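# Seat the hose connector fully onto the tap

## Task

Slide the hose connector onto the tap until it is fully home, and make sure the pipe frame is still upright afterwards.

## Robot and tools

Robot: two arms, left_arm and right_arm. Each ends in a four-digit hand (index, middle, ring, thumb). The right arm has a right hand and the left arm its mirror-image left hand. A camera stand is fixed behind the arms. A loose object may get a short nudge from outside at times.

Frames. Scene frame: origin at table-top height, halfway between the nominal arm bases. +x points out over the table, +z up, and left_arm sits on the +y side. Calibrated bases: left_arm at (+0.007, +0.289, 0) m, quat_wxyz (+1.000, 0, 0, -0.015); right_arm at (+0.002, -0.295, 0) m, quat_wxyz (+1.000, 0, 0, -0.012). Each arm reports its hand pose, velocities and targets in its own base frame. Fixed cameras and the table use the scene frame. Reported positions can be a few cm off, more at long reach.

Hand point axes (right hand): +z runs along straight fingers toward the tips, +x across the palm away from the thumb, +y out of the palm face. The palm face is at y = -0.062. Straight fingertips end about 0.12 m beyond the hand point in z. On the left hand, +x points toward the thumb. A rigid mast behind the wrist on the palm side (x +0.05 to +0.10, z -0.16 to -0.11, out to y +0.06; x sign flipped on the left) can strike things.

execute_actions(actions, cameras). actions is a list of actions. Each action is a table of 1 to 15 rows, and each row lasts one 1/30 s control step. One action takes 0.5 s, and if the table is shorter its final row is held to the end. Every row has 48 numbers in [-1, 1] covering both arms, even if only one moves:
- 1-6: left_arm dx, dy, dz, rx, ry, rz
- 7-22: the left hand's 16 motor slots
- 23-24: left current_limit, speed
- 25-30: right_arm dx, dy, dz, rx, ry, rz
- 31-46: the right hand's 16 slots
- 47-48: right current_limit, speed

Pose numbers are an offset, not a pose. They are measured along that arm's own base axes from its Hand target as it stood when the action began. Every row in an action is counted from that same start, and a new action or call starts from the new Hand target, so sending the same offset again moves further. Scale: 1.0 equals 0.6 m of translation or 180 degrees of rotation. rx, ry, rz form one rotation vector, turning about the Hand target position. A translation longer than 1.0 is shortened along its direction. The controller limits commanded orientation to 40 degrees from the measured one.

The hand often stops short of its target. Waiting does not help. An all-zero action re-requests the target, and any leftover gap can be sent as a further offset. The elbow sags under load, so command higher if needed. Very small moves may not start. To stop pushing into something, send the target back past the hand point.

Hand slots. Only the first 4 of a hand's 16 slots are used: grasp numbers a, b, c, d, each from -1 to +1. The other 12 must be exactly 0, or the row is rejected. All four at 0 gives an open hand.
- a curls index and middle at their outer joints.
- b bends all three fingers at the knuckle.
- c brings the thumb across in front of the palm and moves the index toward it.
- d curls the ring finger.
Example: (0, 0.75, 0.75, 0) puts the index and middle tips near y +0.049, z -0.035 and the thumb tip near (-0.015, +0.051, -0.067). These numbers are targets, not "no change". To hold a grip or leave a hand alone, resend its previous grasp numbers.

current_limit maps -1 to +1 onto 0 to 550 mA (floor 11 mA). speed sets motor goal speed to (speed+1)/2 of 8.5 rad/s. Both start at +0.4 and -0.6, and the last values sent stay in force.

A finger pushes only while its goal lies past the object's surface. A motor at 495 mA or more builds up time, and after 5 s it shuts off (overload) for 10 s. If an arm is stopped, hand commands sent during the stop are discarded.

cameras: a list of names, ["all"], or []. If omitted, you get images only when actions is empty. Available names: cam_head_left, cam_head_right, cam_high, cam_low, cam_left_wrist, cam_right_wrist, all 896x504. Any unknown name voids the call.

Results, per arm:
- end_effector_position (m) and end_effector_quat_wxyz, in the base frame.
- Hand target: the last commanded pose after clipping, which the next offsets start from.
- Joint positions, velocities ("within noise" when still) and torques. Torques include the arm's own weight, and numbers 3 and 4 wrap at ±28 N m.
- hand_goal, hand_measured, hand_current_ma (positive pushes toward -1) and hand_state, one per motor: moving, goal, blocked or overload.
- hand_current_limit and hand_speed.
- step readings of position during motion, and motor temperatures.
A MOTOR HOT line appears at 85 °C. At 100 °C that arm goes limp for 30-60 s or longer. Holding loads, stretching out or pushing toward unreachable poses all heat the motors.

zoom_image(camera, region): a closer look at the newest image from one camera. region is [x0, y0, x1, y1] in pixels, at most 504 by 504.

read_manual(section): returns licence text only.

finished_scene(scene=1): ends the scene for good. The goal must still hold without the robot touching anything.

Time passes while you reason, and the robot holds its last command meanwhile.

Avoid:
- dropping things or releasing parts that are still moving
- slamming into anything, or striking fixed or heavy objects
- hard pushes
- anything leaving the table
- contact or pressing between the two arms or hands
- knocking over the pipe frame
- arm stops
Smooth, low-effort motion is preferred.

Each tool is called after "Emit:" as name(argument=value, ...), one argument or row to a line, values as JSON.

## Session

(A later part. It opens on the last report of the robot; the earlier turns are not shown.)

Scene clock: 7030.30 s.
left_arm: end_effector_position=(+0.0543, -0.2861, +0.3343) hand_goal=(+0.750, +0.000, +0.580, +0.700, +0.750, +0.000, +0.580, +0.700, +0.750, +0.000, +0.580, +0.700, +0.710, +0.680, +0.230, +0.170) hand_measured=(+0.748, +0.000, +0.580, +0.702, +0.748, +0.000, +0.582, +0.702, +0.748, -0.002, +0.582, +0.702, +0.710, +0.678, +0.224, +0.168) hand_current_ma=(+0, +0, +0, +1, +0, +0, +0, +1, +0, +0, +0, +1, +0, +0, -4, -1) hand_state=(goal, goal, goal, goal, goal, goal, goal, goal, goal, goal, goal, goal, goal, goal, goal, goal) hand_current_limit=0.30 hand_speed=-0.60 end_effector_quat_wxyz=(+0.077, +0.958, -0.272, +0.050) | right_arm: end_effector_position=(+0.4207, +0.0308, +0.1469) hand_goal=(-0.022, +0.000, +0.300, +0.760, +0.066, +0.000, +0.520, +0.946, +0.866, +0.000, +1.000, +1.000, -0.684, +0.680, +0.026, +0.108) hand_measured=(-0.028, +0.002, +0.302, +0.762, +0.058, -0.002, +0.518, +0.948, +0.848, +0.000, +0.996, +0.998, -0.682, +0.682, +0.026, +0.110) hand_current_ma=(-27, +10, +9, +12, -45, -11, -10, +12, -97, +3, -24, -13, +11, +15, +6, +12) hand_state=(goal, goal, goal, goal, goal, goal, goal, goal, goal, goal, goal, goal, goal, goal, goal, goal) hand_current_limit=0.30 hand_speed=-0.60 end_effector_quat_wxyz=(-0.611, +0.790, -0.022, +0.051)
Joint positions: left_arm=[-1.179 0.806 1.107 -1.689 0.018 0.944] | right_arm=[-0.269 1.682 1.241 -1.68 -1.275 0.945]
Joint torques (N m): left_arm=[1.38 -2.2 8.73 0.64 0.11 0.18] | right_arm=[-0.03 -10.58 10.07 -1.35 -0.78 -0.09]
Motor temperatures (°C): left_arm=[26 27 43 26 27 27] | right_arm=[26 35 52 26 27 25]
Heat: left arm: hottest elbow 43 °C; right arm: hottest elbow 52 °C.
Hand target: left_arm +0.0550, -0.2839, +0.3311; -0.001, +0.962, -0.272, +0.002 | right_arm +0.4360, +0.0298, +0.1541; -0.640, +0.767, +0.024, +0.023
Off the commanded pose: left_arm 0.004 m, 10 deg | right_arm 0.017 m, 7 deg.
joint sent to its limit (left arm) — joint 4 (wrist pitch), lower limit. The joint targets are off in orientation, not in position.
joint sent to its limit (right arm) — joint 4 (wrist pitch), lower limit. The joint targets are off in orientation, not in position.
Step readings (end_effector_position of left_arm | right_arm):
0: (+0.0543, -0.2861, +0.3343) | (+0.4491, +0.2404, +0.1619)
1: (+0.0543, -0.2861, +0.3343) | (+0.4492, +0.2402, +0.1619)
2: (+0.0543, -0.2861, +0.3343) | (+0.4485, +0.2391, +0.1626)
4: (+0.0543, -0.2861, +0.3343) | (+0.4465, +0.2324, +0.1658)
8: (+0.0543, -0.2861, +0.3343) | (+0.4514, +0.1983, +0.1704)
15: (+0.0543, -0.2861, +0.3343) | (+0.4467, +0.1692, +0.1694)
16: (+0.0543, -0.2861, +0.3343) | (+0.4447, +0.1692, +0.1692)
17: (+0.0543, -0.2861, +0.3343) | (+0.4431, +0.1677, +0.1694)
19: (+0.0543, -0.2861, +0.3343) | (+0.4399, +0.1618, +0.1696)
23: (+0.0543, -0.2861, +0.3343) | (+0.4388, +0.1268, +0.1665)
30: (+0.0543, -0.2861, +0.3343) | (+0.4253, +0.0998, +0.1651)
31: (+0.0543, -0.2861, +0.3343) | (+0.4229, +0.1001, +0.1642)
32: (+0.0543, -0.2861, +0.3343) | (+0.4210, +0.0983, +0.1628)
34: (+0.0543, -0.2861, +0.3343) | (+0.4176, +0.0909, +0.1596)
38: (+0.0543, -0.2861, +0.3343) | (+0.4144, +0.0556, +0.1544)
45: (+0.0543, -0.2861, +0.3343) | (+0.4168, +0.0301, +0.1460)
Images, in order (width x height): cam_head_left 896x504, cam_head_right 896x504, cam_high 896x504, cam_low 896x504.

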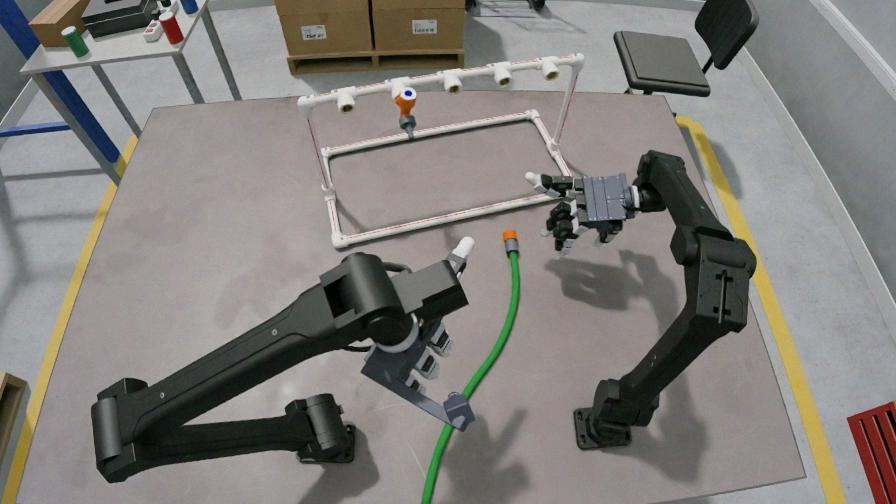

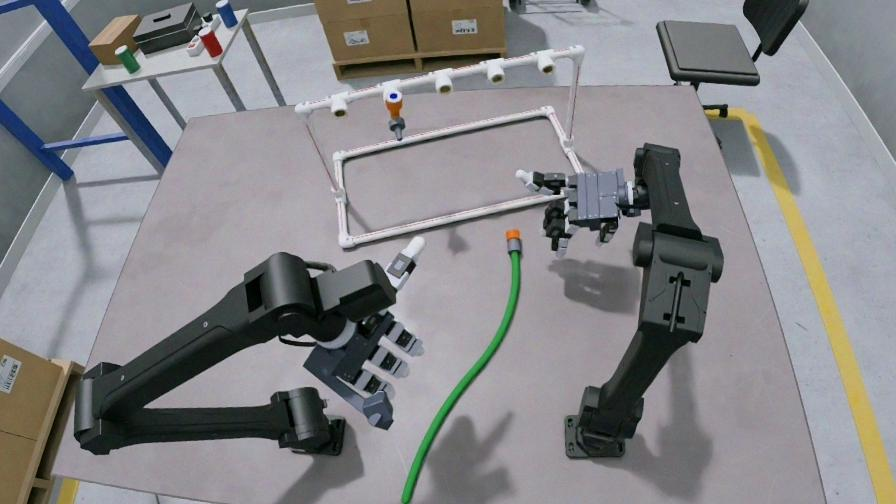

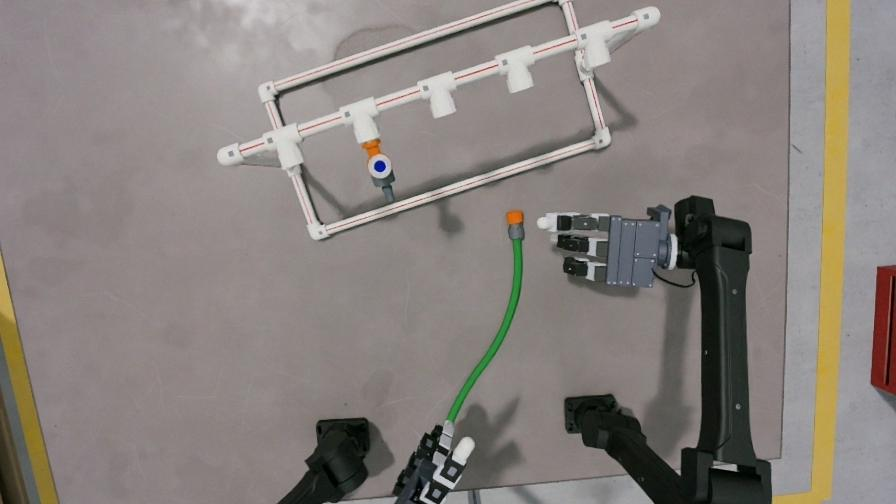

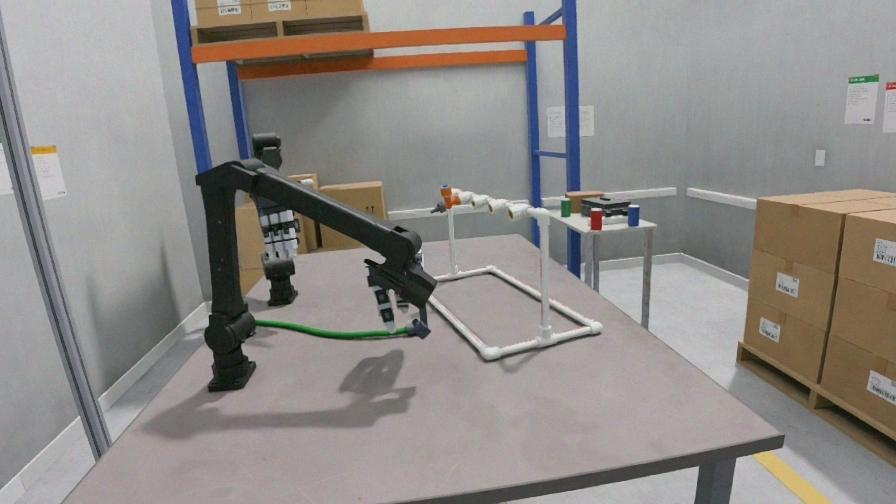

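Emit:
execute_actions(
  actions=[
    [[0,0,0,0,0,0,0,0,0,0,0,0,0,0,0,0,0,0,0,0,0,0,0.3,-0.6,0.027,0.093,0,0.017,0,0.005,0.15,0.3,0.82,-0.8,0,0,0,0,0,0,0,0,0,0,0,0,0.35,-0.6]],
    [[0,0,0,0,0,0,0,0,0,0,0,0,0,0,0,0,0,0,0,0,0,0,0.3,-0.6,0.027,0.093,0,0.017,0,0.005,0.15,0.3,0.82,-0.8,0,0,0,0,0,0,0,0,0,0,0,0,0.35,-0.6]],
    [[0,0,0,0,0,0,0,0,0,0,0,0,0,0,0,0,0,0,0,0,0,0,0.3,-0.6,0.027,0.093,-0.02,0.017,0,0.005,0.15,0.3,0.82,-0.8,0,0,0,0,0,0,0,0,0,0,0,0,0.35,-0.6]],
  ],
  cameras=["cam_high","cam_low"],
)

Scene clock: 7061.03 s.
left_arm: end_effector_position=(+0.0543, -0.2861, +0.3343) hand_goal=(+0.750, +0.000, +0.580, +0.700, +0.750, +0.000, +0.580, +0.700, +0.750, +0.000, +0.580, +0.700, +0.710, +0.680, +0.230, +0.170) hand_measured=(+0.748, +0.000, +0.580, +0.702, +0.748, +0.000, +0.582, +0.702, +0.748, -0.002, +0.582, +0.702, +0.710, +0.678, +0.224, +0.168) hand_current_ma=(+0, +0, +0, +1, +0, +0, +0, +1, +0, +0, +0, +1, +0, +0, -4, -1) hand_state=(goal, goal, goal, goal, goal, goal, goal, goal, goal, goal, goal, goal, goal, goal, goal, goal) hand_current_limit=0.30 hand_speed=-0.60 end_effector_quat_wxyz=(+0.077, +0.958, -0.272, +0.050) | right_arm: end_effector_position=(+0.4659, +0.1990, +0.1375) hand_goal=(-0.006, +0.000, +0.164, +0.618, +0.028, +0.000, +0.280, +0.728, +0.880, +0.000, +1.000, +1.000, -0.668, +0.680, +0.026, +0.084) hand_measured=(-0.016, +0.002, +0.166, +0.620, +0.022, -0.002, +0.282, +0.730, +0.864, +0.000, +0.996, +0.998, -0.668, +0.682, +0.026, +0.086) hand_current_ma=(-47, +9, +9, +12, -27, -9, +7, +13, -85, +3, -24, -13, -3, +15, +6, +14) hand_state=(goal, goal, goal, goal, goal, goal, goal, goal, goal, goal, goal, goal, goal, goal, goal, goal) hand_current_limit=0.35 hand_speed=-0.60 end_effector_quat_wxyz=(+0.704, -0.709, -0.037, +0.007)
Joint positions: left_arm=[-1.179 0.806 1.107 -1.689 0.018 0.944] | right_arm=[0.057 1.88 1.379 -1.643 -1.56 0.956]
Joint torques (N m): left_arm=[1.44 -2.26 8.79 0.69 0.09 0.15] | right_arm=[-1.14 -12.98 9.8 -0.36 -1 0.11]
Heat: left arm: hottest elbow 43 °C; right arm: hottest elbow 53 °C.
Hand target: left_arm +0.0550, -0.2839, +0.3311; -0.001, +0.962, -0.272, +0.002 | right_arm +0.4846, +0.1973, +0.1420; +0.700, -0.713, -0.040, -0.010
Off the commanded pose: left_arm 0.004 m, 10 deg | right_arm 0.019 m, 2 deg.
joint sent to its limit (left arm) — joint 4 (wrist pitch), lower limit. The joint targets are off in orientation, not in position.
Step readings (end_effector_position of left_arm | right_arm):
0: (+0.0543, -0.2861, +0.3343) | (+0.4208, +0.0308, +0.1468)
1: (+0.0543, -0.2861, +0.3343) | (+0.4209, +0.0313, +0.1470)
2: (+0.0543, -0.2861, +0.3343) | (+0.4219, +0.0352, +0.1483)
4: (+0.0543, -0.2861, +0.3343) | (+0.4268, +0.0450, +0.1515)
8: (+0.0543, -0.2861, +0.3343) | (+0.4334, +0.0738, +0.1521)
15: (+0.0543, -0.2861, +0.3343) | (+0.4331, +0.0919, +0.1462)
16: (+0.0543, -0.2861, +0.3343) | (+0.4336, +0.0921, +0.1464)
17: (+0.0543, -0.2861, +0.3343) | (+0.4354, +0.0945, +0.1482)
19: (+0.0543, -0.2861, +0.3343) | (+0.4425, +0.1018, +0.1526)
23: (+0.0543, -0.2861, +0.3343) | (+0.4515, +0.1257, +0.1538)
30: (+0.0543, -0.2861, +0.3343) | (+0.4491, +0.1450, +0.1470)
31: (+0.0543, -0.2861, +0.3343) | (+0.4495, +0.1452, +0.1471)
32: (+0.0543, -0.2861, +0.3343) | (+0.4508, +0.1476, +0.1485)
34: (+0.0543, -0.2861, +0.3343) | (+0.4581, +0.1552, +0.1514)
38: (+0.0543, -0.2861, +0.3343) | (+0.4671, +0.1784, +0.1470)
45: (+0.0543, -0.2861, +0.3343) | (+0.4627, +0.1987, +0.1349)
Images, in order (width x height): cam_high 896x504, cam_low 896x504.

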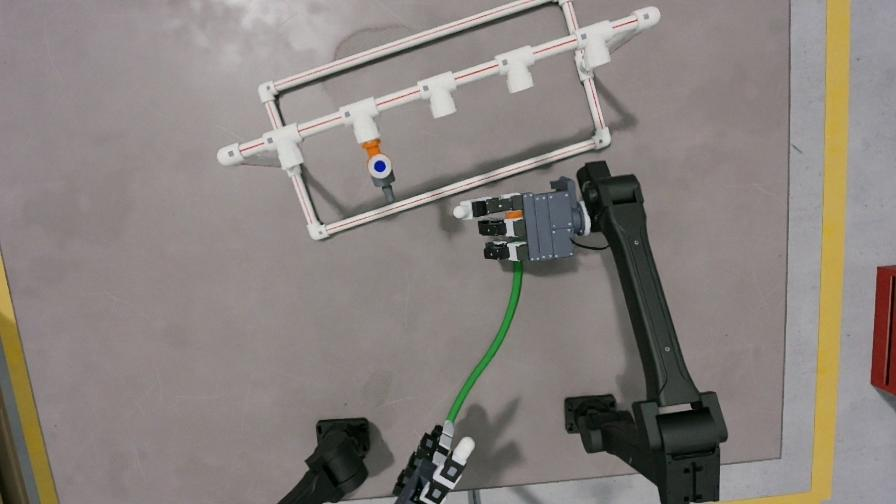

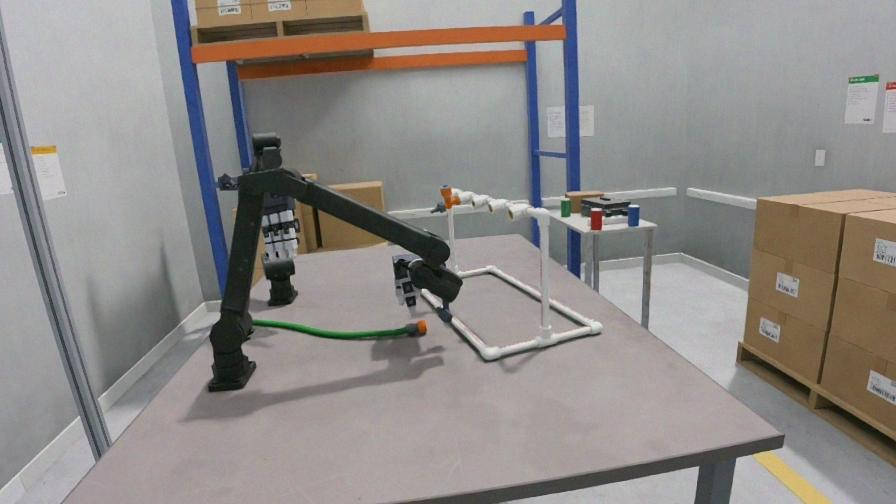

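Emit:
zoom_image(
  camera="cam_high",
  region=[440, 180, 600, 280],
)

Emit:
zoom_image(
  camera="cam_low",
  region=[370, 240, 480, 350],
)

Scaled by 3.150.

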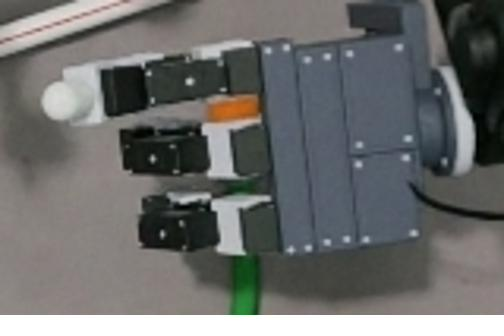

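Scaled by 4.582.

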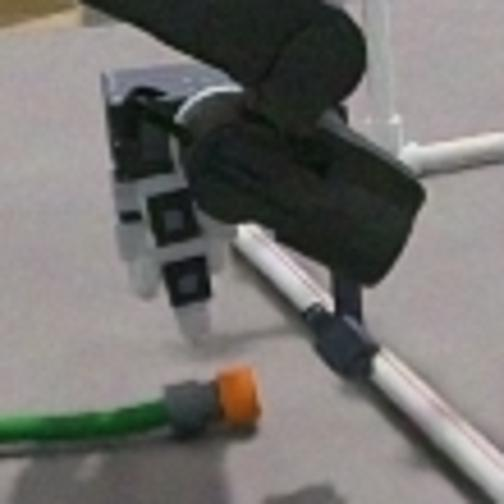

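Emit:
execute_actions(
  actions=[
    [[0,0,0,0,0,0,0,0,0,0,0,0,0,0,0,0,0,0,0,0,0,0,0.3,-0.6,0.005,-0.005,-0.055,0,0,0,0.15,0.3,0.82,-0.8,0,0,0,0,0,0,0,0,0,0,0,0,0.35,-0.6]],
    [[0,0,0,0,0,0,0,0,0,0,0,0,0,0,0,0,0,0,0,0,0,0,0.3,-0.6,0.005,-0.003,-0.055,0,0,0,0.15,0.3,0.82,-0.8,0,0,0,0,0,0,0,0,0,0,0,0,0.35,-0.6]],
  ],
  cameras=["cam_high","cam_low"],
)

Emit:
zoom_image(
  camera="cam_high",
  region=[440, 180, 600, 280],
)

Emit:
zoom_image(
  camera="cam_low",
  region=[370, 260, 480, 370],
)

Scene clock: 7084.37 s.
left_arm: end_effector_position=(+0.0543, -0.2861, +0.3343) hand_goal=(+0.750, +0.000, +0.580, +0.700, +0.750, +0.000, +0.580, +0.700, +0.750, +0.000, +0.580, +0.700, +0.710, +0.680, +0.230, +0.170) hand_measured=(+0.748, +0.000, +0.580, +0.702, +0.748, +0.000, +0.582, +0.702, +0.748, -0.002, +0.582, +0.702, +0.710, +0.678, +0.224, +0.168) hand_current_ma=(+0, +0, +0, +1, +0, +0, +0, +1, +0, +0, +0, +1, +0, +0, -4, -1) hand_state=(goal, goal, goal, goal, goal, goal, goal, goal, goal, goal, goal, goal, goal, goal, goal, goal) hand_current_limit=0.30 hand_speed=-0.60 end_effector_quat_wxyz=(+0.077, +0.958, -0.272, +0.050) | right_arm: end_effector_position=(+0.4854, +0.1944, +0.0860) hand_goal=(-0.006, +0.000, +0.164, +0.618, +0.028, +0.000, +0.280, +0.728, +0.880, +0.000, +1.000, +1.000, -0.668, +0.680, +0.026, +0.084) hand_measured=(-0.016, +0.002, +0.166, +0.620, +0.022, -0.002, +0.282, +0.730, +0.864, +0.000, +0.996, +0.998, -0.668, +0.678, +0.026, +0.082) hand_current_ma=(-47, +9, +9, +12, -28, -8, +7, +13, -85, +3, -24, -13, -1, -7, -5, -11) hand_state=(goal, goal, goal, goal, goal, goal, goal, goal, goal, goal, goal, goal, goal, goal, goal, goal) hand_current_limit=0.35 hand_speed=-0.60 end_effector_quat_wxyz=(+0.703, -0.710, -0.046, -0.009)
Joint positions: left_arm=[-1.179 0.806 1.107 -1.689 0.018 0.944] | right_arm=[0.046 1.974 1.379 -1.517 -1.558 0.952]
Joint torques (N m): left_arm=[1.55 -2.08 8.77 0.64 0.1 0.15] | right_arm=[-1.08 -13.27 6.82 -0.28 -0.86 0.05]
Heat: left arm: hottest elbow 43 °C; right arm: hottest elbow 51 °C.
Hand target: left_arm +0.0550, -0.2839, +0.3311; -0.001, +0.962, -0.272, +0.002 | right_arm +0.4906, +0.1925, +0.0761; +0.700, -0.713, -0.040, -0.010
Off the commanded pose: left_arm 0.004 m, 10 deg | right_arm 0.011 m, 1 deg.
joint sent to its limit (left arm) — joint 4 (wrist pitch), lower limit. The joint targets are off in orientation, not in position.
Step readings (end_effector_position of left_arm | right_arm):
0: (+0.0543, -0.2861, +0.3343) | (+0.4658, +0.1990, +0.1376)
1: (+0.0543, -0.2861, +0.3343) | (+0.4659, +0.1990, +0.1375)
2: (+0.0543, -0.2861, +0.3343) | (+0.4664, +0.1990, +0.1370)
4: (+0.0543, -0.2861, +0.3343) | (+0.4685, +0.1989, +0.1341)
8: (+0.0543, -0.2861, +0.3343) | (+0.4724, +0.1982, +0.1220)
15: (+0.0543, -0.2861, +0.3343) | (+0.4751, +0.1981, +0.1103)
16: (+0.0543, -0.2861, +0.3343) | (+0.4753, +0.1981, +0.1102)
17: (+0.0543, -0.2861, +0.3343) | (+0.4760, +0.1980, +0.1098)
19: (+0.0543, -0.2861, +0.3343) | (+0.4783, +0.1975, +0.1069)
23: (+0.0543, -0.2861, +0.3343) | (+0.4813, +0.1971, +0.0946)
30: (+0.0543, -0.2861, +0.3343) | (+0.4847, +0.1945, +0.0903)
Images, in order (width x height): cam_high 896x504, cam_low 896x504.

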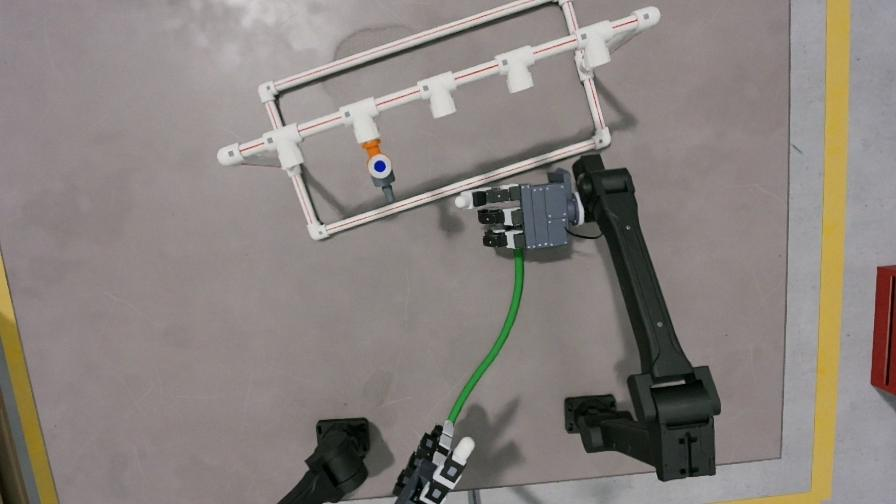

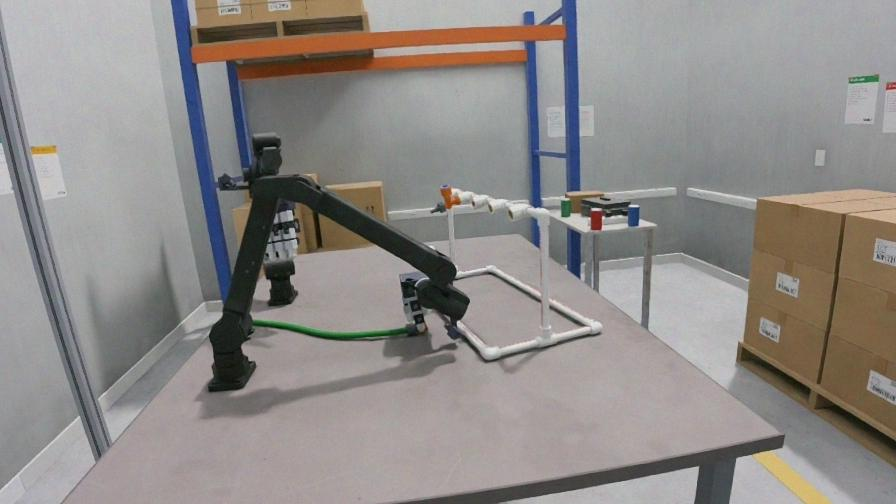

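Scaled by 3.150.

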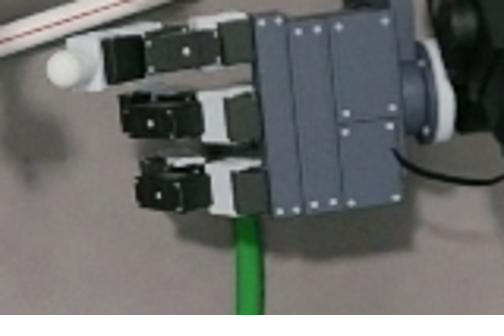

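Scaled by 4.582.

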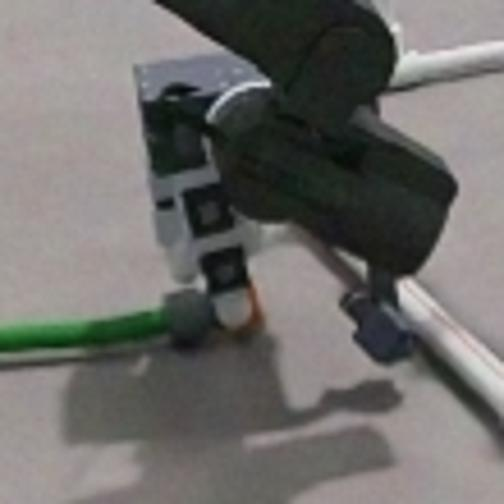

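Emit:
execute_actions(
  actions=[
    [[0,0,0,0,0,0,0,0,0,0,0,0,0,0,0,0,0,0,0,0,0,0,0.3,-0.6,-0.044,0,-0.012,0,0,0,0.15,0.3,0.82,-0.8,0,0,0,0,0,0,0,0,0,0,0,0,0.35,-0.6]],
  ],
  cameras=["cam_low"],
)

Emit:
zoom_image(
  camera="cam_low",
  region=[370, 270, 480, 350],
)

Scene clock: 7097.37 s.
left_arm: end_effector_position=(+0.0543, -0.2861, +0.3343) hand_goal=(+0.750, +0.000, +0.580, +0.700, +0.750, +0.000, +0.580, +0.700, +0.750, +0.000, +0.580, +0.700, +0.710, +0.680, +0.230, +0.170) hand_measured=(+0.748, +0.000, +0.580, +0.702, +0.748, +0.000, +0.582, +0.702, +0.748, -0.002, +0.582, +0.702, +0.710, +0.678, +0.224, +0.168) hand_current_ma=(+0, +0, +0, +1, +0, +0, +0, +1, +0, +0, +0, +1, +0, +0, -4, -1) hand_state=(goal, goal, goal, goal, goal, goal, goal, goal, goal, goal, goal, goal, goal, goal, goal, goal) hand_current_limit=0.30 hand_speed=-0.60 end_effector_quat_wxyz=(+0.077, +0.958, -0.272, +0.050) | right_arm: end_effector_position=(+0.4688, +0.1936, +0.0706) hand_goal=(-0.006, +0.000, +0.164, +0.618, +0.028, +0.000, +0.280, +0.728, +0.880, +0.000, +1.000, +1.000, -0.668, +0.680, +0.026, +0.084) hand_measured=(-0.016, +0.002, +0.166, +0.620, +0.022, -0.002, +0.282, +0.730, +0.864, +0.000, +0.996, +0.998, -0.670, +0.678, +0.028, +0.084) hand_current_ma=(-47, +8, +9, +12, -31, -6, +6, +13, -84, +3, -24, -13, -8, -7, +7, -5) hand_state=(goal, goal, goal, goal, goal, goal, goal, goal, goal, goal, goal, goal, goal, goal, goal, goal) hand_current_limit=0.35 hand_speed=-0.60 end_effector_quat_wxyz=(+0.703, -0.710, -0.047, -0.009)
Joint positions: left_arm=[-1.179 0.806 1.107 -1.689 0.018 0.944] | right_arm=[0.046 1.97 1.317 -1.498 -1.557 0.912]
Joint torques (N m): left_arm=[1.38 -2.2 8.77 0.7 0.1 0.15] | right_arm=[-0.85 -14.86 4.66 -0.39 -0.94 0.08]
Heat: left arm: hottest elbow 43 °C; right arm: hottest elbow 49 °C.
Hand target: left_arm +0.0550, -0.2839, +0.3311; -0.001, +0.962, -0.272, +0.002 | right_arm +0.4642, +0.1925, +0.0688; +0.700, -0.713, -0.040, -0.010
Off the commanded pose: left_arm 0.004 m, 10 deg | right_arm 0.005 m, 1 deg.
joint sent to its limit (left arm) — joint 4 (wrist pitch), lower limit. The joint targets are off in orientation, not in position.
Step readings (end_effector_position of left_arm | right_arm):
0: (+0.0543, -0.2861, +0.3343) | (+0.4854, +0.1944, +0.0860)
1: (+0.0543, -0.2861, +0.3343) | (+0.4854, +0.1944, +0.0860)
2: (+0.0543, -0.2861, +0.3343) | (+0.4850, +0.1944, +0.0855)
4: (+0.0543, -0.2861, +0.3343) | (+0.4818, +0.1943, +0.0820)
8: (+0.0543, -0.2861, +0.3343) | (+0.4698, +0.1936, +0.0713)
15: (+0.0543, -0.2861, +0.3343) | (+0.4689, +0.1936, +0.0707)
Images, in order (width x height): cam_low 896x504.

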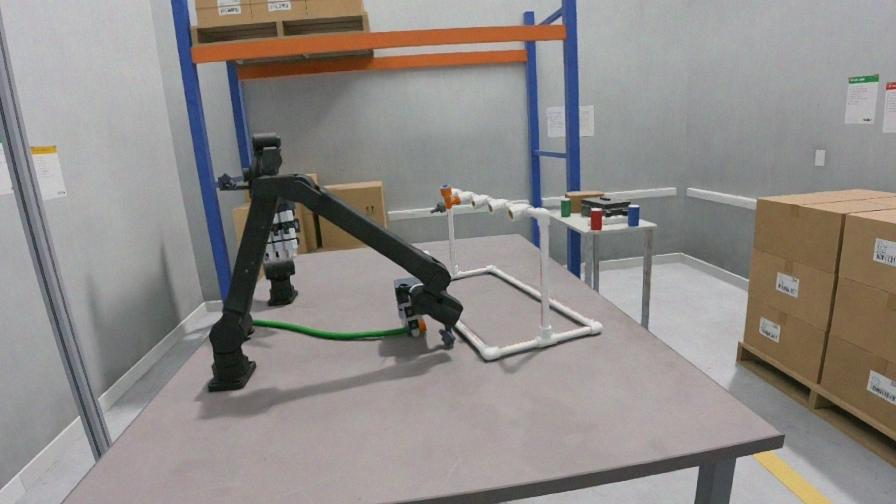

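Scaled by 4.582.

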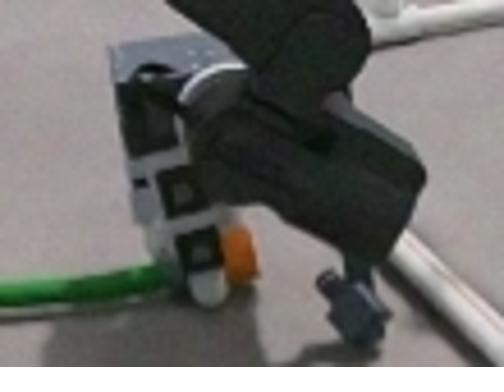

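Emit:
execute_actions(
  actions=[
    [[0,0,0,0,0,0,0,0,0,0,0,0,0,0,0,0,0,0,0,0,0,0,0.3,-0.6,0,0,0,0,0,0,0.15,0.42,0.82,-0.8,0,0,0,0,0,0,0,0,0,0,0,0,0.3,-0.8]],
    [[0,0,0,0,0,0,0,0,0,0,0,0,0,0,0,0,0,0,0,0,0,0,0.3,-0.6,0,0,0,0,0,0,0.15,0.47,0.82,-0.8,0,0,0,0,0,0,0,0,0,0,0,0,0.3,-0.85]],
  ],
  cameras=["cam_low"],
)

Emit:
zoom_image(
  camera="cam_low",
  region=[370, 270, 480, 350],
)

Scene clock: 7110.53 s.
left_arm: end_effector_position=(+0.0543, -0.2861, +0.3343) hand_goal=(+0.750, +0.000, +0.580, +0.700, +0.750, +0.000, +0.580, +0.700, +0.750, +0.000, +0.580, +0.700, +0.710, +0.680, +0.230, +0.170) hand_measured=(+0.748, +0.000, +0.580, +0.702, +0.748, +0.000, +0.582, +0.702, +0.748, -0.002, +0.582, +0.702, +0.710, +0.678, +0.224, +0.168) hand_current_ma=(+0, +0, +0, +1, +0, +0, +0, +1, +0, +0, +0, +1, +0, +0, -4, -1) hand_state=(goal, goal, goal, goal, goal, goal, goal, goal, goal, goal, goal, goal, goal, goal, goal, goal) hand_current_limit=0.30 hand_speed=-0.60 end_effector_quat_wxyz=(+0.077, +0.958, -0.272, +0.050) | right_arm: end_effector_position=(+0.4691, +0.1938, +0.0712) hand_goal=(-0.236, +0.000, +0.216, +0.652, -0.270, +0.000, +0.246, +0.728, +0.626, +0.000, +1.000, +1.000, -0.668, +0.680, +0.026, +0.118) hand_measured=(-0.208, +0.002, +0.220, +0.652, -0.240, -0.002, +0.252, +0.730, +0.620, +0.000, +0.996, +0.998, -0.666, +0.680, +0.036, +0.122) hand_current_ma=(+150, +8, +24, +3, +161, -8, +27, +13, -33, +3, -24, -13, +9, -4, +61, +22) hand_state=(blocked, goal, goal, goal, blocked, goal, goal, goal, goal, goal, goal, goal, goal, goal, goal, goal) hand_current_limit=0.30 hand_speed=-0.85 end_effector_quat_wxyz=(+0.704, -0.709, -0.047, -0.010)
Joint positions: left_arm=[-1.179 0.806 1.107 -1.689 0.018 0.944] | right_arm=[0.046 1.969 1.317 -1.498 -1.559 0.912]
Joint torques (N m): left_arm=[1.38 -2.02 8.81 0.66 0.1 0.15] | right_arm=[-0.91 -14.86 4.63 -0.46 -0.82 0.06]
Motor temperatures (°C): left_arm=[26 27 43 26 27 27] | right_arm=[26 33 47 26 28 25]
Heat: left arm: hottest elbow 43 °C; right arm: hottest elbow 47 °C.
Hand target: left_arm +0.0550, -0.2839, +0.3311; -0.001, +0.962, -0.272, +0.002 | right_arm +0.4642, +0.1925, +0.0690; +0.700, -0.713, -0.040, -0.010
Off the commanded pose: left_arm 0.004 m, 10 deg | right_arm 0.006 m, 1 deg.
joint sent to its limit (left arm) — joint 4 (wrist pitch), lower limit. The joint targets are off in orientation, not in position.
Step readings (end_effector_position of left_arm | right_arm):
0: (+0.0543, -0.2861, +0.3343) | (+0.4688, +0.1936, +0.0706)
1: (+0.0543, -0.2861, +0.3343) | (+0.4688, +0.1936, +0.0706)
2: (+0.0543, -0.2861, +0.3343) | (+0.4688, +0.1936, +0.0707)
4: (+0.0543, -0.2861, +0.3343) | (+0.4688, +0.1936, +0.0707)
8: (+0.0543, -0.2861, +0.3343) | (+0.4688, +0.1936, +0.0707)
15: (+0.0543, -0.2861, +0.3343) | (+0.4689, +0.1937, +0.0707)
16: (+0.0543, -0.2861, +0.3343) | (+0.4689, +0.1937, +0.0707)
17: (+0.0543, -0.2861, +0.3343) | (+0.4689, +0.1937, +0.0708)
19: (+0.0543, -0.2861, +0.3343) | (+0.4690, +0.1937, +0.0708)
23: (+0.0543, -0.2861, +0.3343) | (+0.4691, +0.1938, +0.0712)
30: (+0.0543, -0.2861, +0.3343) | (+0.4691, +0.1938, +0.0712)
Images, in order (width x height): cam_low 896x504.

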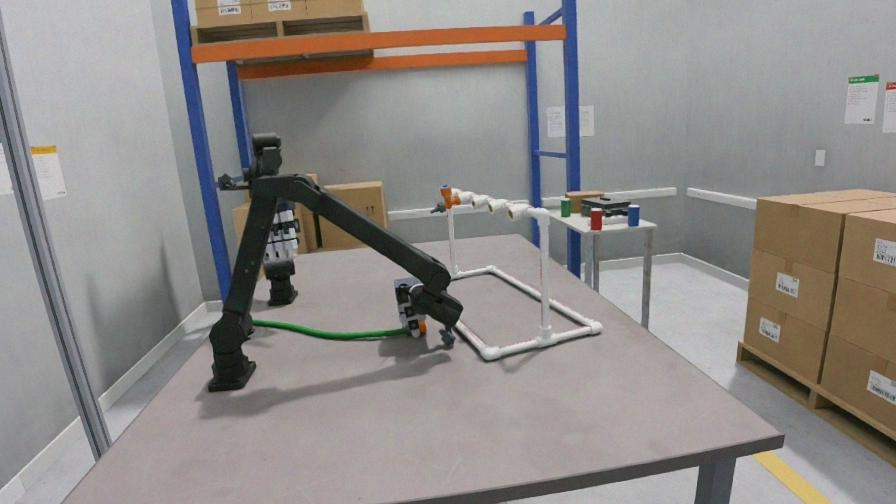

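Scaled by 4.582.

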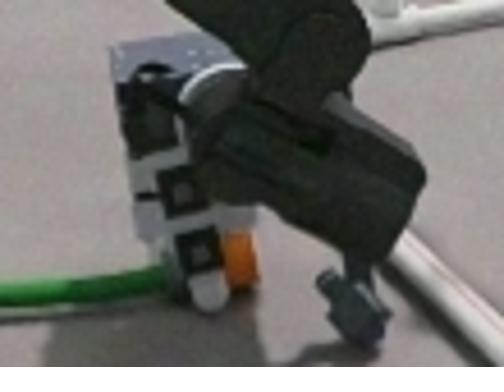

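Emit:
execute_actions(
  actions=[
    [[0,0,0,0,0,0,0,0,0,0,0,0,0,0,0,0,0,0,0,0,0,0,0.3,-0.6,0,0,0,0,0,0,0.15,0.50,0.82,-0.8,0,0,0,0,0,0,0,0,0,0,0,0,0.4,-0.85]],
    [[0,0,0,0,0,0,0,0,0,0,0,0,0,0,0,0,0,0,0,0,0,0,0.3,-0.6,0,0,0,0,0,0,0.15,0.53,0.82,-0.8,0,0,0,0,0,0,0,0,0,0,0,0,0.5,-0.85]],
  ],
  cameras=["cam_low"],
)

Emit:
zoom_image(
  camera="cam_low",
  region=[370, 270, 480, 350],
)

Scene clock: 7127.53 s.
left_arm: end_effector_position=(+0.0543, -0.2861, +0.3343) hand_goal=(+0.750, +0.000, +0.580, +0.700, +0.750, +0.000, +0.580, +0.700, +0.750, +0.000, +0.580, +0.700, +0.710, +0.680, +0.230, +0.170) hand_measured=(+0.748, +0.000, +0.580, +0.702, +0.748, +0.000, +0.582, +0.702, +0.748, -0.002, +0.582, +0.702, +0.710, +0.678, +0.224, +0.168) hand_current_ma=(+0, +0, +0, +1, +0, +0, +0, +1, +0, +0, +0, +1, +0, +0, -4, -1) hand_state=(goal, goal, goal, goal, goal, goal, goal, goal, goal, goal, goal, goal, goal, goal, goal, goal) hand_current_limit=0.30 hand_speed=-0.60 end_effector_quat_wxyz=(+0.077, +0.958, -0.272, +0.050) | right_arm: end_effector_position=(+0.4691, +0.1939, +0.0713) hand_goal=(-0.318, +0.000, +0.234, +0.664, -0.374, +0.000, +0.234, +0.728, +0.536, +0.000, +1.000, +1.000, -0.668, +0.680, +0.026, +0.130) hand_measured=(-0.262, +0.002, +0.246, +0.668, -0.300, -0.002, +0.252, +0.734, +0.530, +0.000, +0.996, +0.998, -0.668, +0.680, +0.054, +0.144) hand_current_ma=(+294, +8, +55, +17, +392, -8, +86, +34, -33, +3, -24, -13, -4, -4, +185, +88) hand_state=(blocked, goal, goal, goal, blocked, goal, goal, goal, goal, goal, goal, goal, goal, goal, blocked, goal) hand_current_limit=0.50 hand_speed=-0.85 end_effector_quat_wxyz=(+0.704, -0.709, -0.047, -0.010)
Joint positions: left_arm=[-1.179 0.806 1.107 -1.689 0.018 0.944] | right_arm=[0.046 1.969 1.317 -1.498 -1.56 0.912]
Joint torques (N m): left_arm=[1.26 -2.14 8.8 0.76 0.08 0.17] | right_arm=[-0.85 -14.86 4.64 -0.47 -0.79 0.06]
Heat: left arm: hottest elbow 43 °C; right arm: hottest elbow 45 °C.
Hand target: left_arm +0.0550, -0.2839, +0.3311; -0.001, +0.962, -0.272, +0.002 | right_arm +0.4643, +0.1925, +0.0690; +0.700, -0.713, -0.040, -0.010
Off the commanded pose: left_arm 0.004 m, 10 deg | right_arm 0.006 m, 1 deg.
joint sent to its limit (left arm) — joint 4 (wrist pitch), lower limit. The joint targets are off in orientation, not in position.
Step readings (end_effector_position of left_arm | right_arm):
0: (+0.0543, -0.2861, +0.3343) | (+0.4691, +0.1938, +0.0712)
1: (+0.0543, -0.2861, +0.3343) | (+0.4691, +0.1938, +0.0712)
2: (+0.0543, -0.2861, +0.3343) | (+0.4691, +0.1939, +0.0712)
4: (+0.0543, -0.2861, +0.3343) | (+0.4691, +0.1939, +0.0712)
8: (+0.0543, -0.2861, +0.3343) | (+0.4691, +0.1939, +0.0712)
15: (+0.0543, -0.2861, +0.3343) | (+0.4691, +0.1939, +0.0712)
16: (+0.0543, -0.2861, +0.3343) | (+0.4691, +0.1939, +0.0712)
17: (+0.0543, -0.2861, +0.3343) | (+0.4691, +0.1939, +0.0713)
19: (+0.0543, -0.2861, +0.3343) | (+0.4691, +0.1939, +0.0713)
23: (+0.0543, -0.2861, +0.3343) | (+0.4691, +0.1939, +0.0713)
30: (+0.0543, -0.2861, +0.3343) | (+0.4691, +0.1939, +0.0713)
Images, in order (width x height): cam_low 896x504.

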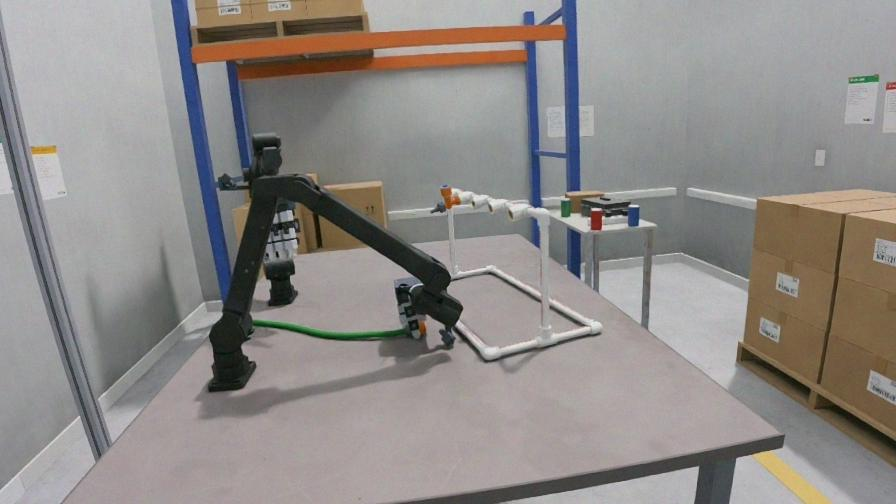

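Scaled by 4.582.

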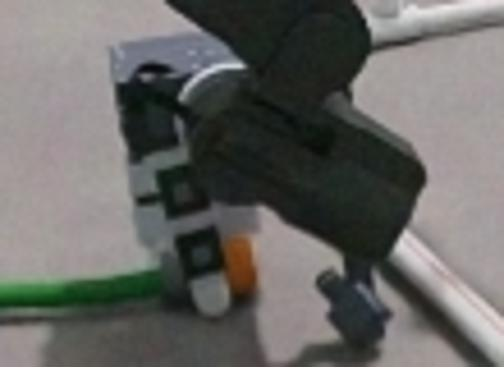

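Emit:
execute_actions(
  actions=[
    [[0,0,0,0,0,0,0,0,0,0,0,0,0,0,0,0,0,0,0,0,0,0,0.3,-0.6,0,0,0,0,0,0,0.15,0.56,0.82,-0.8,0,0,0,0,0,0,0,0,0,0,0,0,0.55,-0.85]],
    [[0,0,0,0,0,0,0,0,0,0,0,0,0,0,0,0,0,0,0,0,0,0,0.3,-0.6,0.01,0,0.03,0,0,0,0.15,0.56,0.82,-0.8,0,0,0,0,0,0,0,0,0,0,0,0,0.55,-0.85]],
    [[0,0,0,0,0,0,0,0,0,0,0,0,0,0,0,0,0,0,0,0,0,0,0.3,-0.6,0.01,0,0.03,0,0,0,0.15,0.56,0.82,-0.8,0,0,0,0,0,0,0,0,0,0,0,0,0.55,-0.85]],
  ],
  cameras=["cam_low","cam_high"],
)

Emit:
zoom_image(
  camera="cam_low",
  region=[370, 260, 480, 350],
)

Scene clock: 7142.77 s.
left_arm: end_effector_position=(+0.0543, -0.2861, +0.3343) hand_goal=(+0.750, +0.000, +0.580, +0.700, +0.750, +0.000, +0.580, +0.700, +0.750, +0.000, +0.580, +0.700, +0.710, +0.680, +0.230, +0.170) hand_measured=(+0.748, +0.000, +0.580, +0.702, +0.748, +0.000, +0.582, +0.702, +0.748, -0.002, +0.582, +0.702, +0.710, +0.678, +0.224, +0.168) hand_current_ma=(+0, +0, +0, +1, +0, +0, +0, +1, +0, +0, +0, +1, +0, +0, -4, -1) hand_state=(goal, goal, goal, goal, goal, goal, goal, goal, goal, goal, goal, goal, goal, goal, goal, goal) hand_current_limit=0.30 hand_speed=-0.60 end_effector_quat_wxyz=(+0.077, +0.958, -0.272, +0.050) | right_arm: end_effector_position=(+0.4629, +0.1933, +0.0810) hand_goal=(-0.358, +0.000, +0.242, +0.670, -0.428, +0.000, +0.228, +0.728, +0.490, +0.000, +1.000, +1.000, -0.668, +0.680, +0.026, +0.136) hand_measured=(-0.292, +0.002, +0.262, +0.680, -0.318, -0.002, +0.252, +0.736, +0.484, +0.000, +0.996, +0.998, -0.668, +0.680, +0.064, +0.154) hand_current_ma=(+348, +6, +98, +48, +426, -7, +116, +38, -34, +3, -24, -13, -4, +0, +250, +124) hand_state=(blocked, goal, goal, goal, blocked, goal, blocked, goal, goal, goal, goal, goal, goal, goal, blocked, goal) hand_current_limit=0.55 hand_speed=-0.85 end_effector_quat_wxyz=(+0.703, -0.711, -0.031, +0.007)
Joint positions: left_arm=[-1.179 0.806 1.107 -1.689 0.018 0.944] | right_arm=[0.046 1.952 1.317 -1.52 -1.557 0.952]
Joint torques (N m): left_arm=[1.2 -2.37 8.73 0.65 0.08 0.13] | right_arm=[-0.91 -16.32 8.62 -1.22 -0.89 0.19]
Heat: left arm: hottest elbow 43 °C; right arm: hottest elbow 44 °C.
Hand target: left_arm +0.0550, -0.2839, +0.3311; -0.001, +0.962, -0.272, +0.002 | right_arm +0.4762, +0.1925, +0.1049; +0.700, -0.713, -0.040, -0.010
Off the commanded pose: left_arm 0.004 m, 10 deg | right_arm 0.027 m, 2 deg.
joint sent to its limit (left arm) — joint 4 (wrist pitch), lower limit. The joint targets are off in orientation, not in position.
Step readings (end_effector_position of left_arm | right_arm):
0: (+0.0543, -0.2861, +0.3343) | (+0.4691, +0.1939, +0.0713)
1: (+0.0543, -0.2861, +0.3343) | (+0.4691, +0.1939, +0.0713)
2: (+0.0543, -0.2861, +0.3343) | (+0.4691, +0.1939, +0.0713)
4: (+0.0543, -0.2861, +0.3343) | (+0.4692, +0.1939, +0.0713)
8: (+0.0543, -0.2861, +0.3343) | (+0.4692, +0.1939, +0.0713)
15: (+0.0543, -0.2861, +0.3343) | (+0.4692, +0.1939, +0.0713)
16: (+0.0543, -0.2861, +0.3343) | (+0.4692, +0.1939, +0.0713)
17: (+0.0543, -0.2861, +0.3343) | (+0.4692, +0.1939, +0.0715)
19: (+0.0543, -0.2861, +0.3343) | (+0.4691, +0.1939, +0.0719)
23: (+0.0543, -0.2861, +0.3343) | (+0.4688, +0.1938, +0.0720)
30: (+0.0543, -0.2861, +0.3343) | (+0.4686, +0.1938, +0.0721)
31: (+0.0543, -0.2861, +0.3343) | (+0.4685, +0.1937, +0.0721)
32: (+0.0543, -0.2861, +0.3343) | (+0.4682, +0.1937, +0.0724)
34: (+0.0543, -0.2861, +0.3343) | (+0.4667, +0.1936, +0.0739)
38: (+0.0543, -0.2861, +0.3343) | (+0.4642, +0.1934, +0.0776)
45: (+0.0543, -0.2861, +0.3343) | (+0.4634, +0.1934, +0.0809)
Images, in order (width x height): cam_high 896x504, cam_low 896x504.

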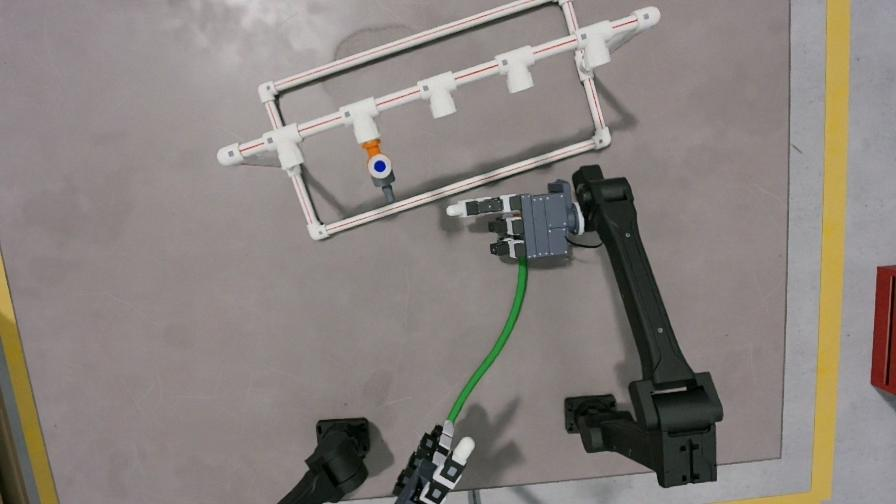

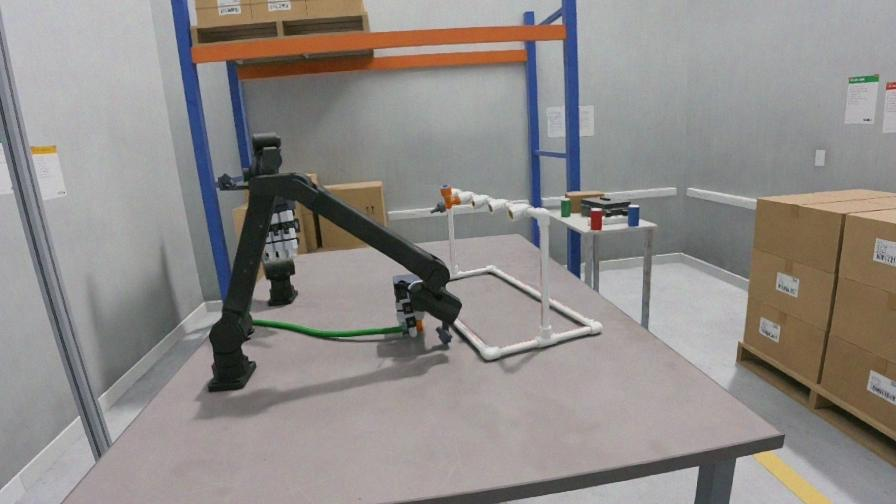

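Scaled by 4.582.

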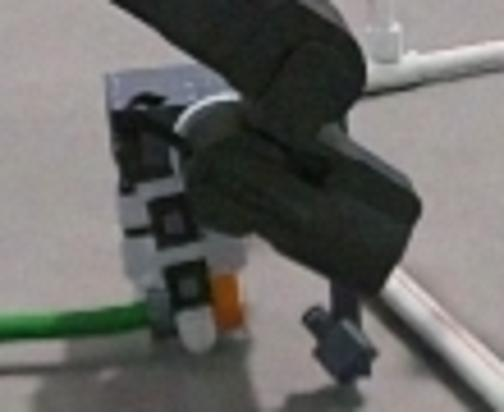

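Emit:
execute_actions(
  actions=[
    [[0,0,0,0,0,0,0,0,0,0,0,0,0,0,0,0,0,0,0,0,0,0,0.3,-0.6,0.005,0.005,0.03,-0.005,0,0,0.15,0.56,0.82,-0.8,0,0,0,0,0,0,0,0,0,0,0,0,0.55,-0.85]],
    [[0,0,0,0,0,0,0,0,0,0,0,0,0,0,0,0,0,0,0,0,0,0,0.3,-0.6,0.005,0.01,0.03,-0.01,0,0,0.15,0.56,0.82,-0.8,0,0,0,0,0,0,0,0,0,0,0,0,0.55,-0.85]],
  ],
  cameras=["cam_low","cam_high"],
)

Emit:
zoom_image(
  camera="cam_low",
  region=[360, 240, 470, 340],
)

Scene clock: 7154.37 s.
left_arm: end_effector_position=(+0.0543, -0.2861, +0.3343) hand_goal=(+0.750, +0.000, +0.580, +0.700, +0.750, +0.000, +0.580, +0.700, +0.750, +0.000, +0.580, +0.700, +0.710, +0.680, +0.230, +0.170) hand_measured=(+0.748, +0.000, +0.580, +0.702, +0.748, +0.000, +0.582, +0.702, +0.748, -0.002, +0.582, +0.702, +0.710, +0.678, +0.224, +0.168) hand_current_ma=(+0, +0, +0, +1, +0, +0, +0, +1, +0, +0, +0, +1, +0, +0, -4, -1) hand_state=(goal, goal, goal, goal, goal, goal, goal, goal, goal, goal, goal, goal, goal, goal, goal, goal) hand_current_limit=0.30 hand_speed=-0.60 end_effector_quat_wxyz=(+0.077, +0.958, -0.272, +0.050) | right_arm: end_effector_position=(+0.4680, +0.1955, +0.1161) hand_goal=(-0.358, +0.000, +0.242, +0.670, -0.428, +0.000, +0.228, +0.728, +0.490, +0.000, +1.000, +1.000, -0.668, +0.680, +0.026, +0.136) hand_measured=(-0.292, +0.000, +0.264, +0.682, -0.330, -0.002, +0.252, +0.736, +0.484, +0.000, +0.996, +0.998, -0.666, +0.680, +0.064, +0.154) hand_current_ma=(+346, +1, +108, +54, +426, -7, +116, +38, -36, +3, -24, -13, +6, +0, +250, +124) hand_state=(blocked, goal, blocked, goal, blocked, goal, blocked, goal, goal, goal, goal, goal, goal, goal, blocked, goal) hand_current_limit=0.55 hand_speed=-0.85 end_effector_quat_wxyz=(+0.693, -0.719, -0.030, +0.022)
Joint positions: left_arm=[-1.179 0.806 1.107 -1.689 0.018 0.944] | right_arm=[0.055 1.896 1.364 -1.504 -1.529 1.094]
Joint torques (N m): left_arm=[1.67 -2.49 8.72 0.64 0.08 0.14] | right_arm=[0.03 -16.15 9.69 -0.38 -0.97 0.24]
Heat: left arm: hottest elbow 43 °C; right arm: hottest elbow 44 °C.
Hand target: left_arm +0.0550, -0.2839, +0.3311; -0.001, +0.962, -0.272, +0.002 | right_arm +0.4822, +0.2015, +0.1410; +0.683, -0.729, -0.040, -0.009
Off the commanded pose: left_arm 0.004 m, 10 deg | right_arm 0.029 m, 4 deg.
joint sent to its limit (left arm) — joint 4 (wrist pitch), lower limit. The joint targets are off in orientation, not in position.
Step readings (end_effector_position of left_arm | right_arm):
0: (+0.0543, -0.2861, +0.3343) | (+0.4629, +0.1933, +0.0810)
1: (+0.0543, -0.2861, +0.3343) | (+0.4629, +0.1933, +0.0810)
2: (+0.0543, -0.2861, +0.3343) | (+0.4627, +0.1932, +0.0810)
4: (+0.0543, -0.2861, +0.3343) | (+0.4618, +0.1928, +0.0823)
8: (+0.0543, -0.2861, +0.3343) | (+0.4630, +0.1927, +0.0895)
15: (+0.0543, -0.2861, +0.3343) | (+0.4653, +0.1928, +0.0992)
16: (+0.0543, -0.2861, +0.3343) | (+0.4653, +0.1927, +0.0992)
17: (+0.0543, -0.2861, +0.3343) | (+0.4651, +0.1924, +0.0991)
19: (+0.0543, -0.2861, +0.3343) | (+0.4654, +0.1920, +0.0996)
23: (+0.0543, -0.2861, +0.3343) | (+0.4678, +0.1937, +0.1062)
30: (+0.0543, -0.2861, +0.3343) | (+0.4680, +0.1952, +0.1163)
Images, in order (width x height): cam_high 896x504, cam_low 896x504.

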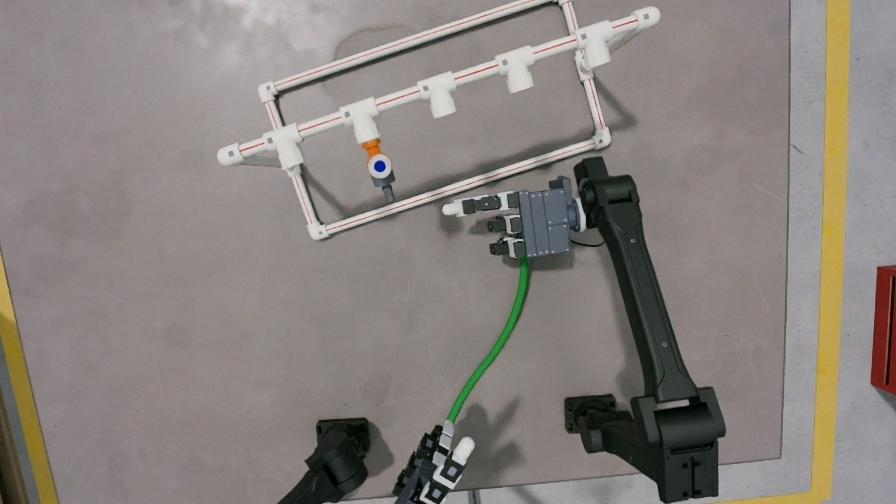

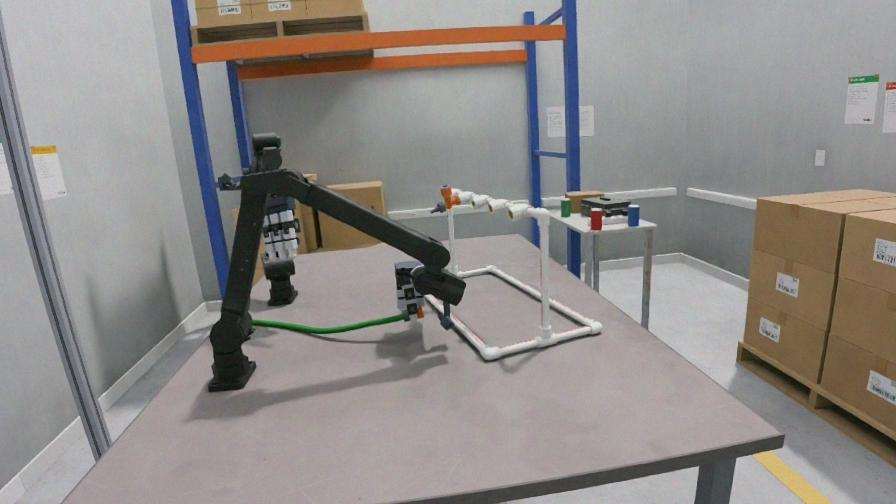

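Scaled by 4.582.

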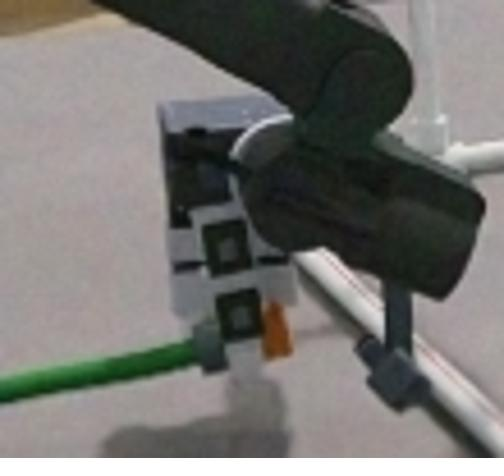

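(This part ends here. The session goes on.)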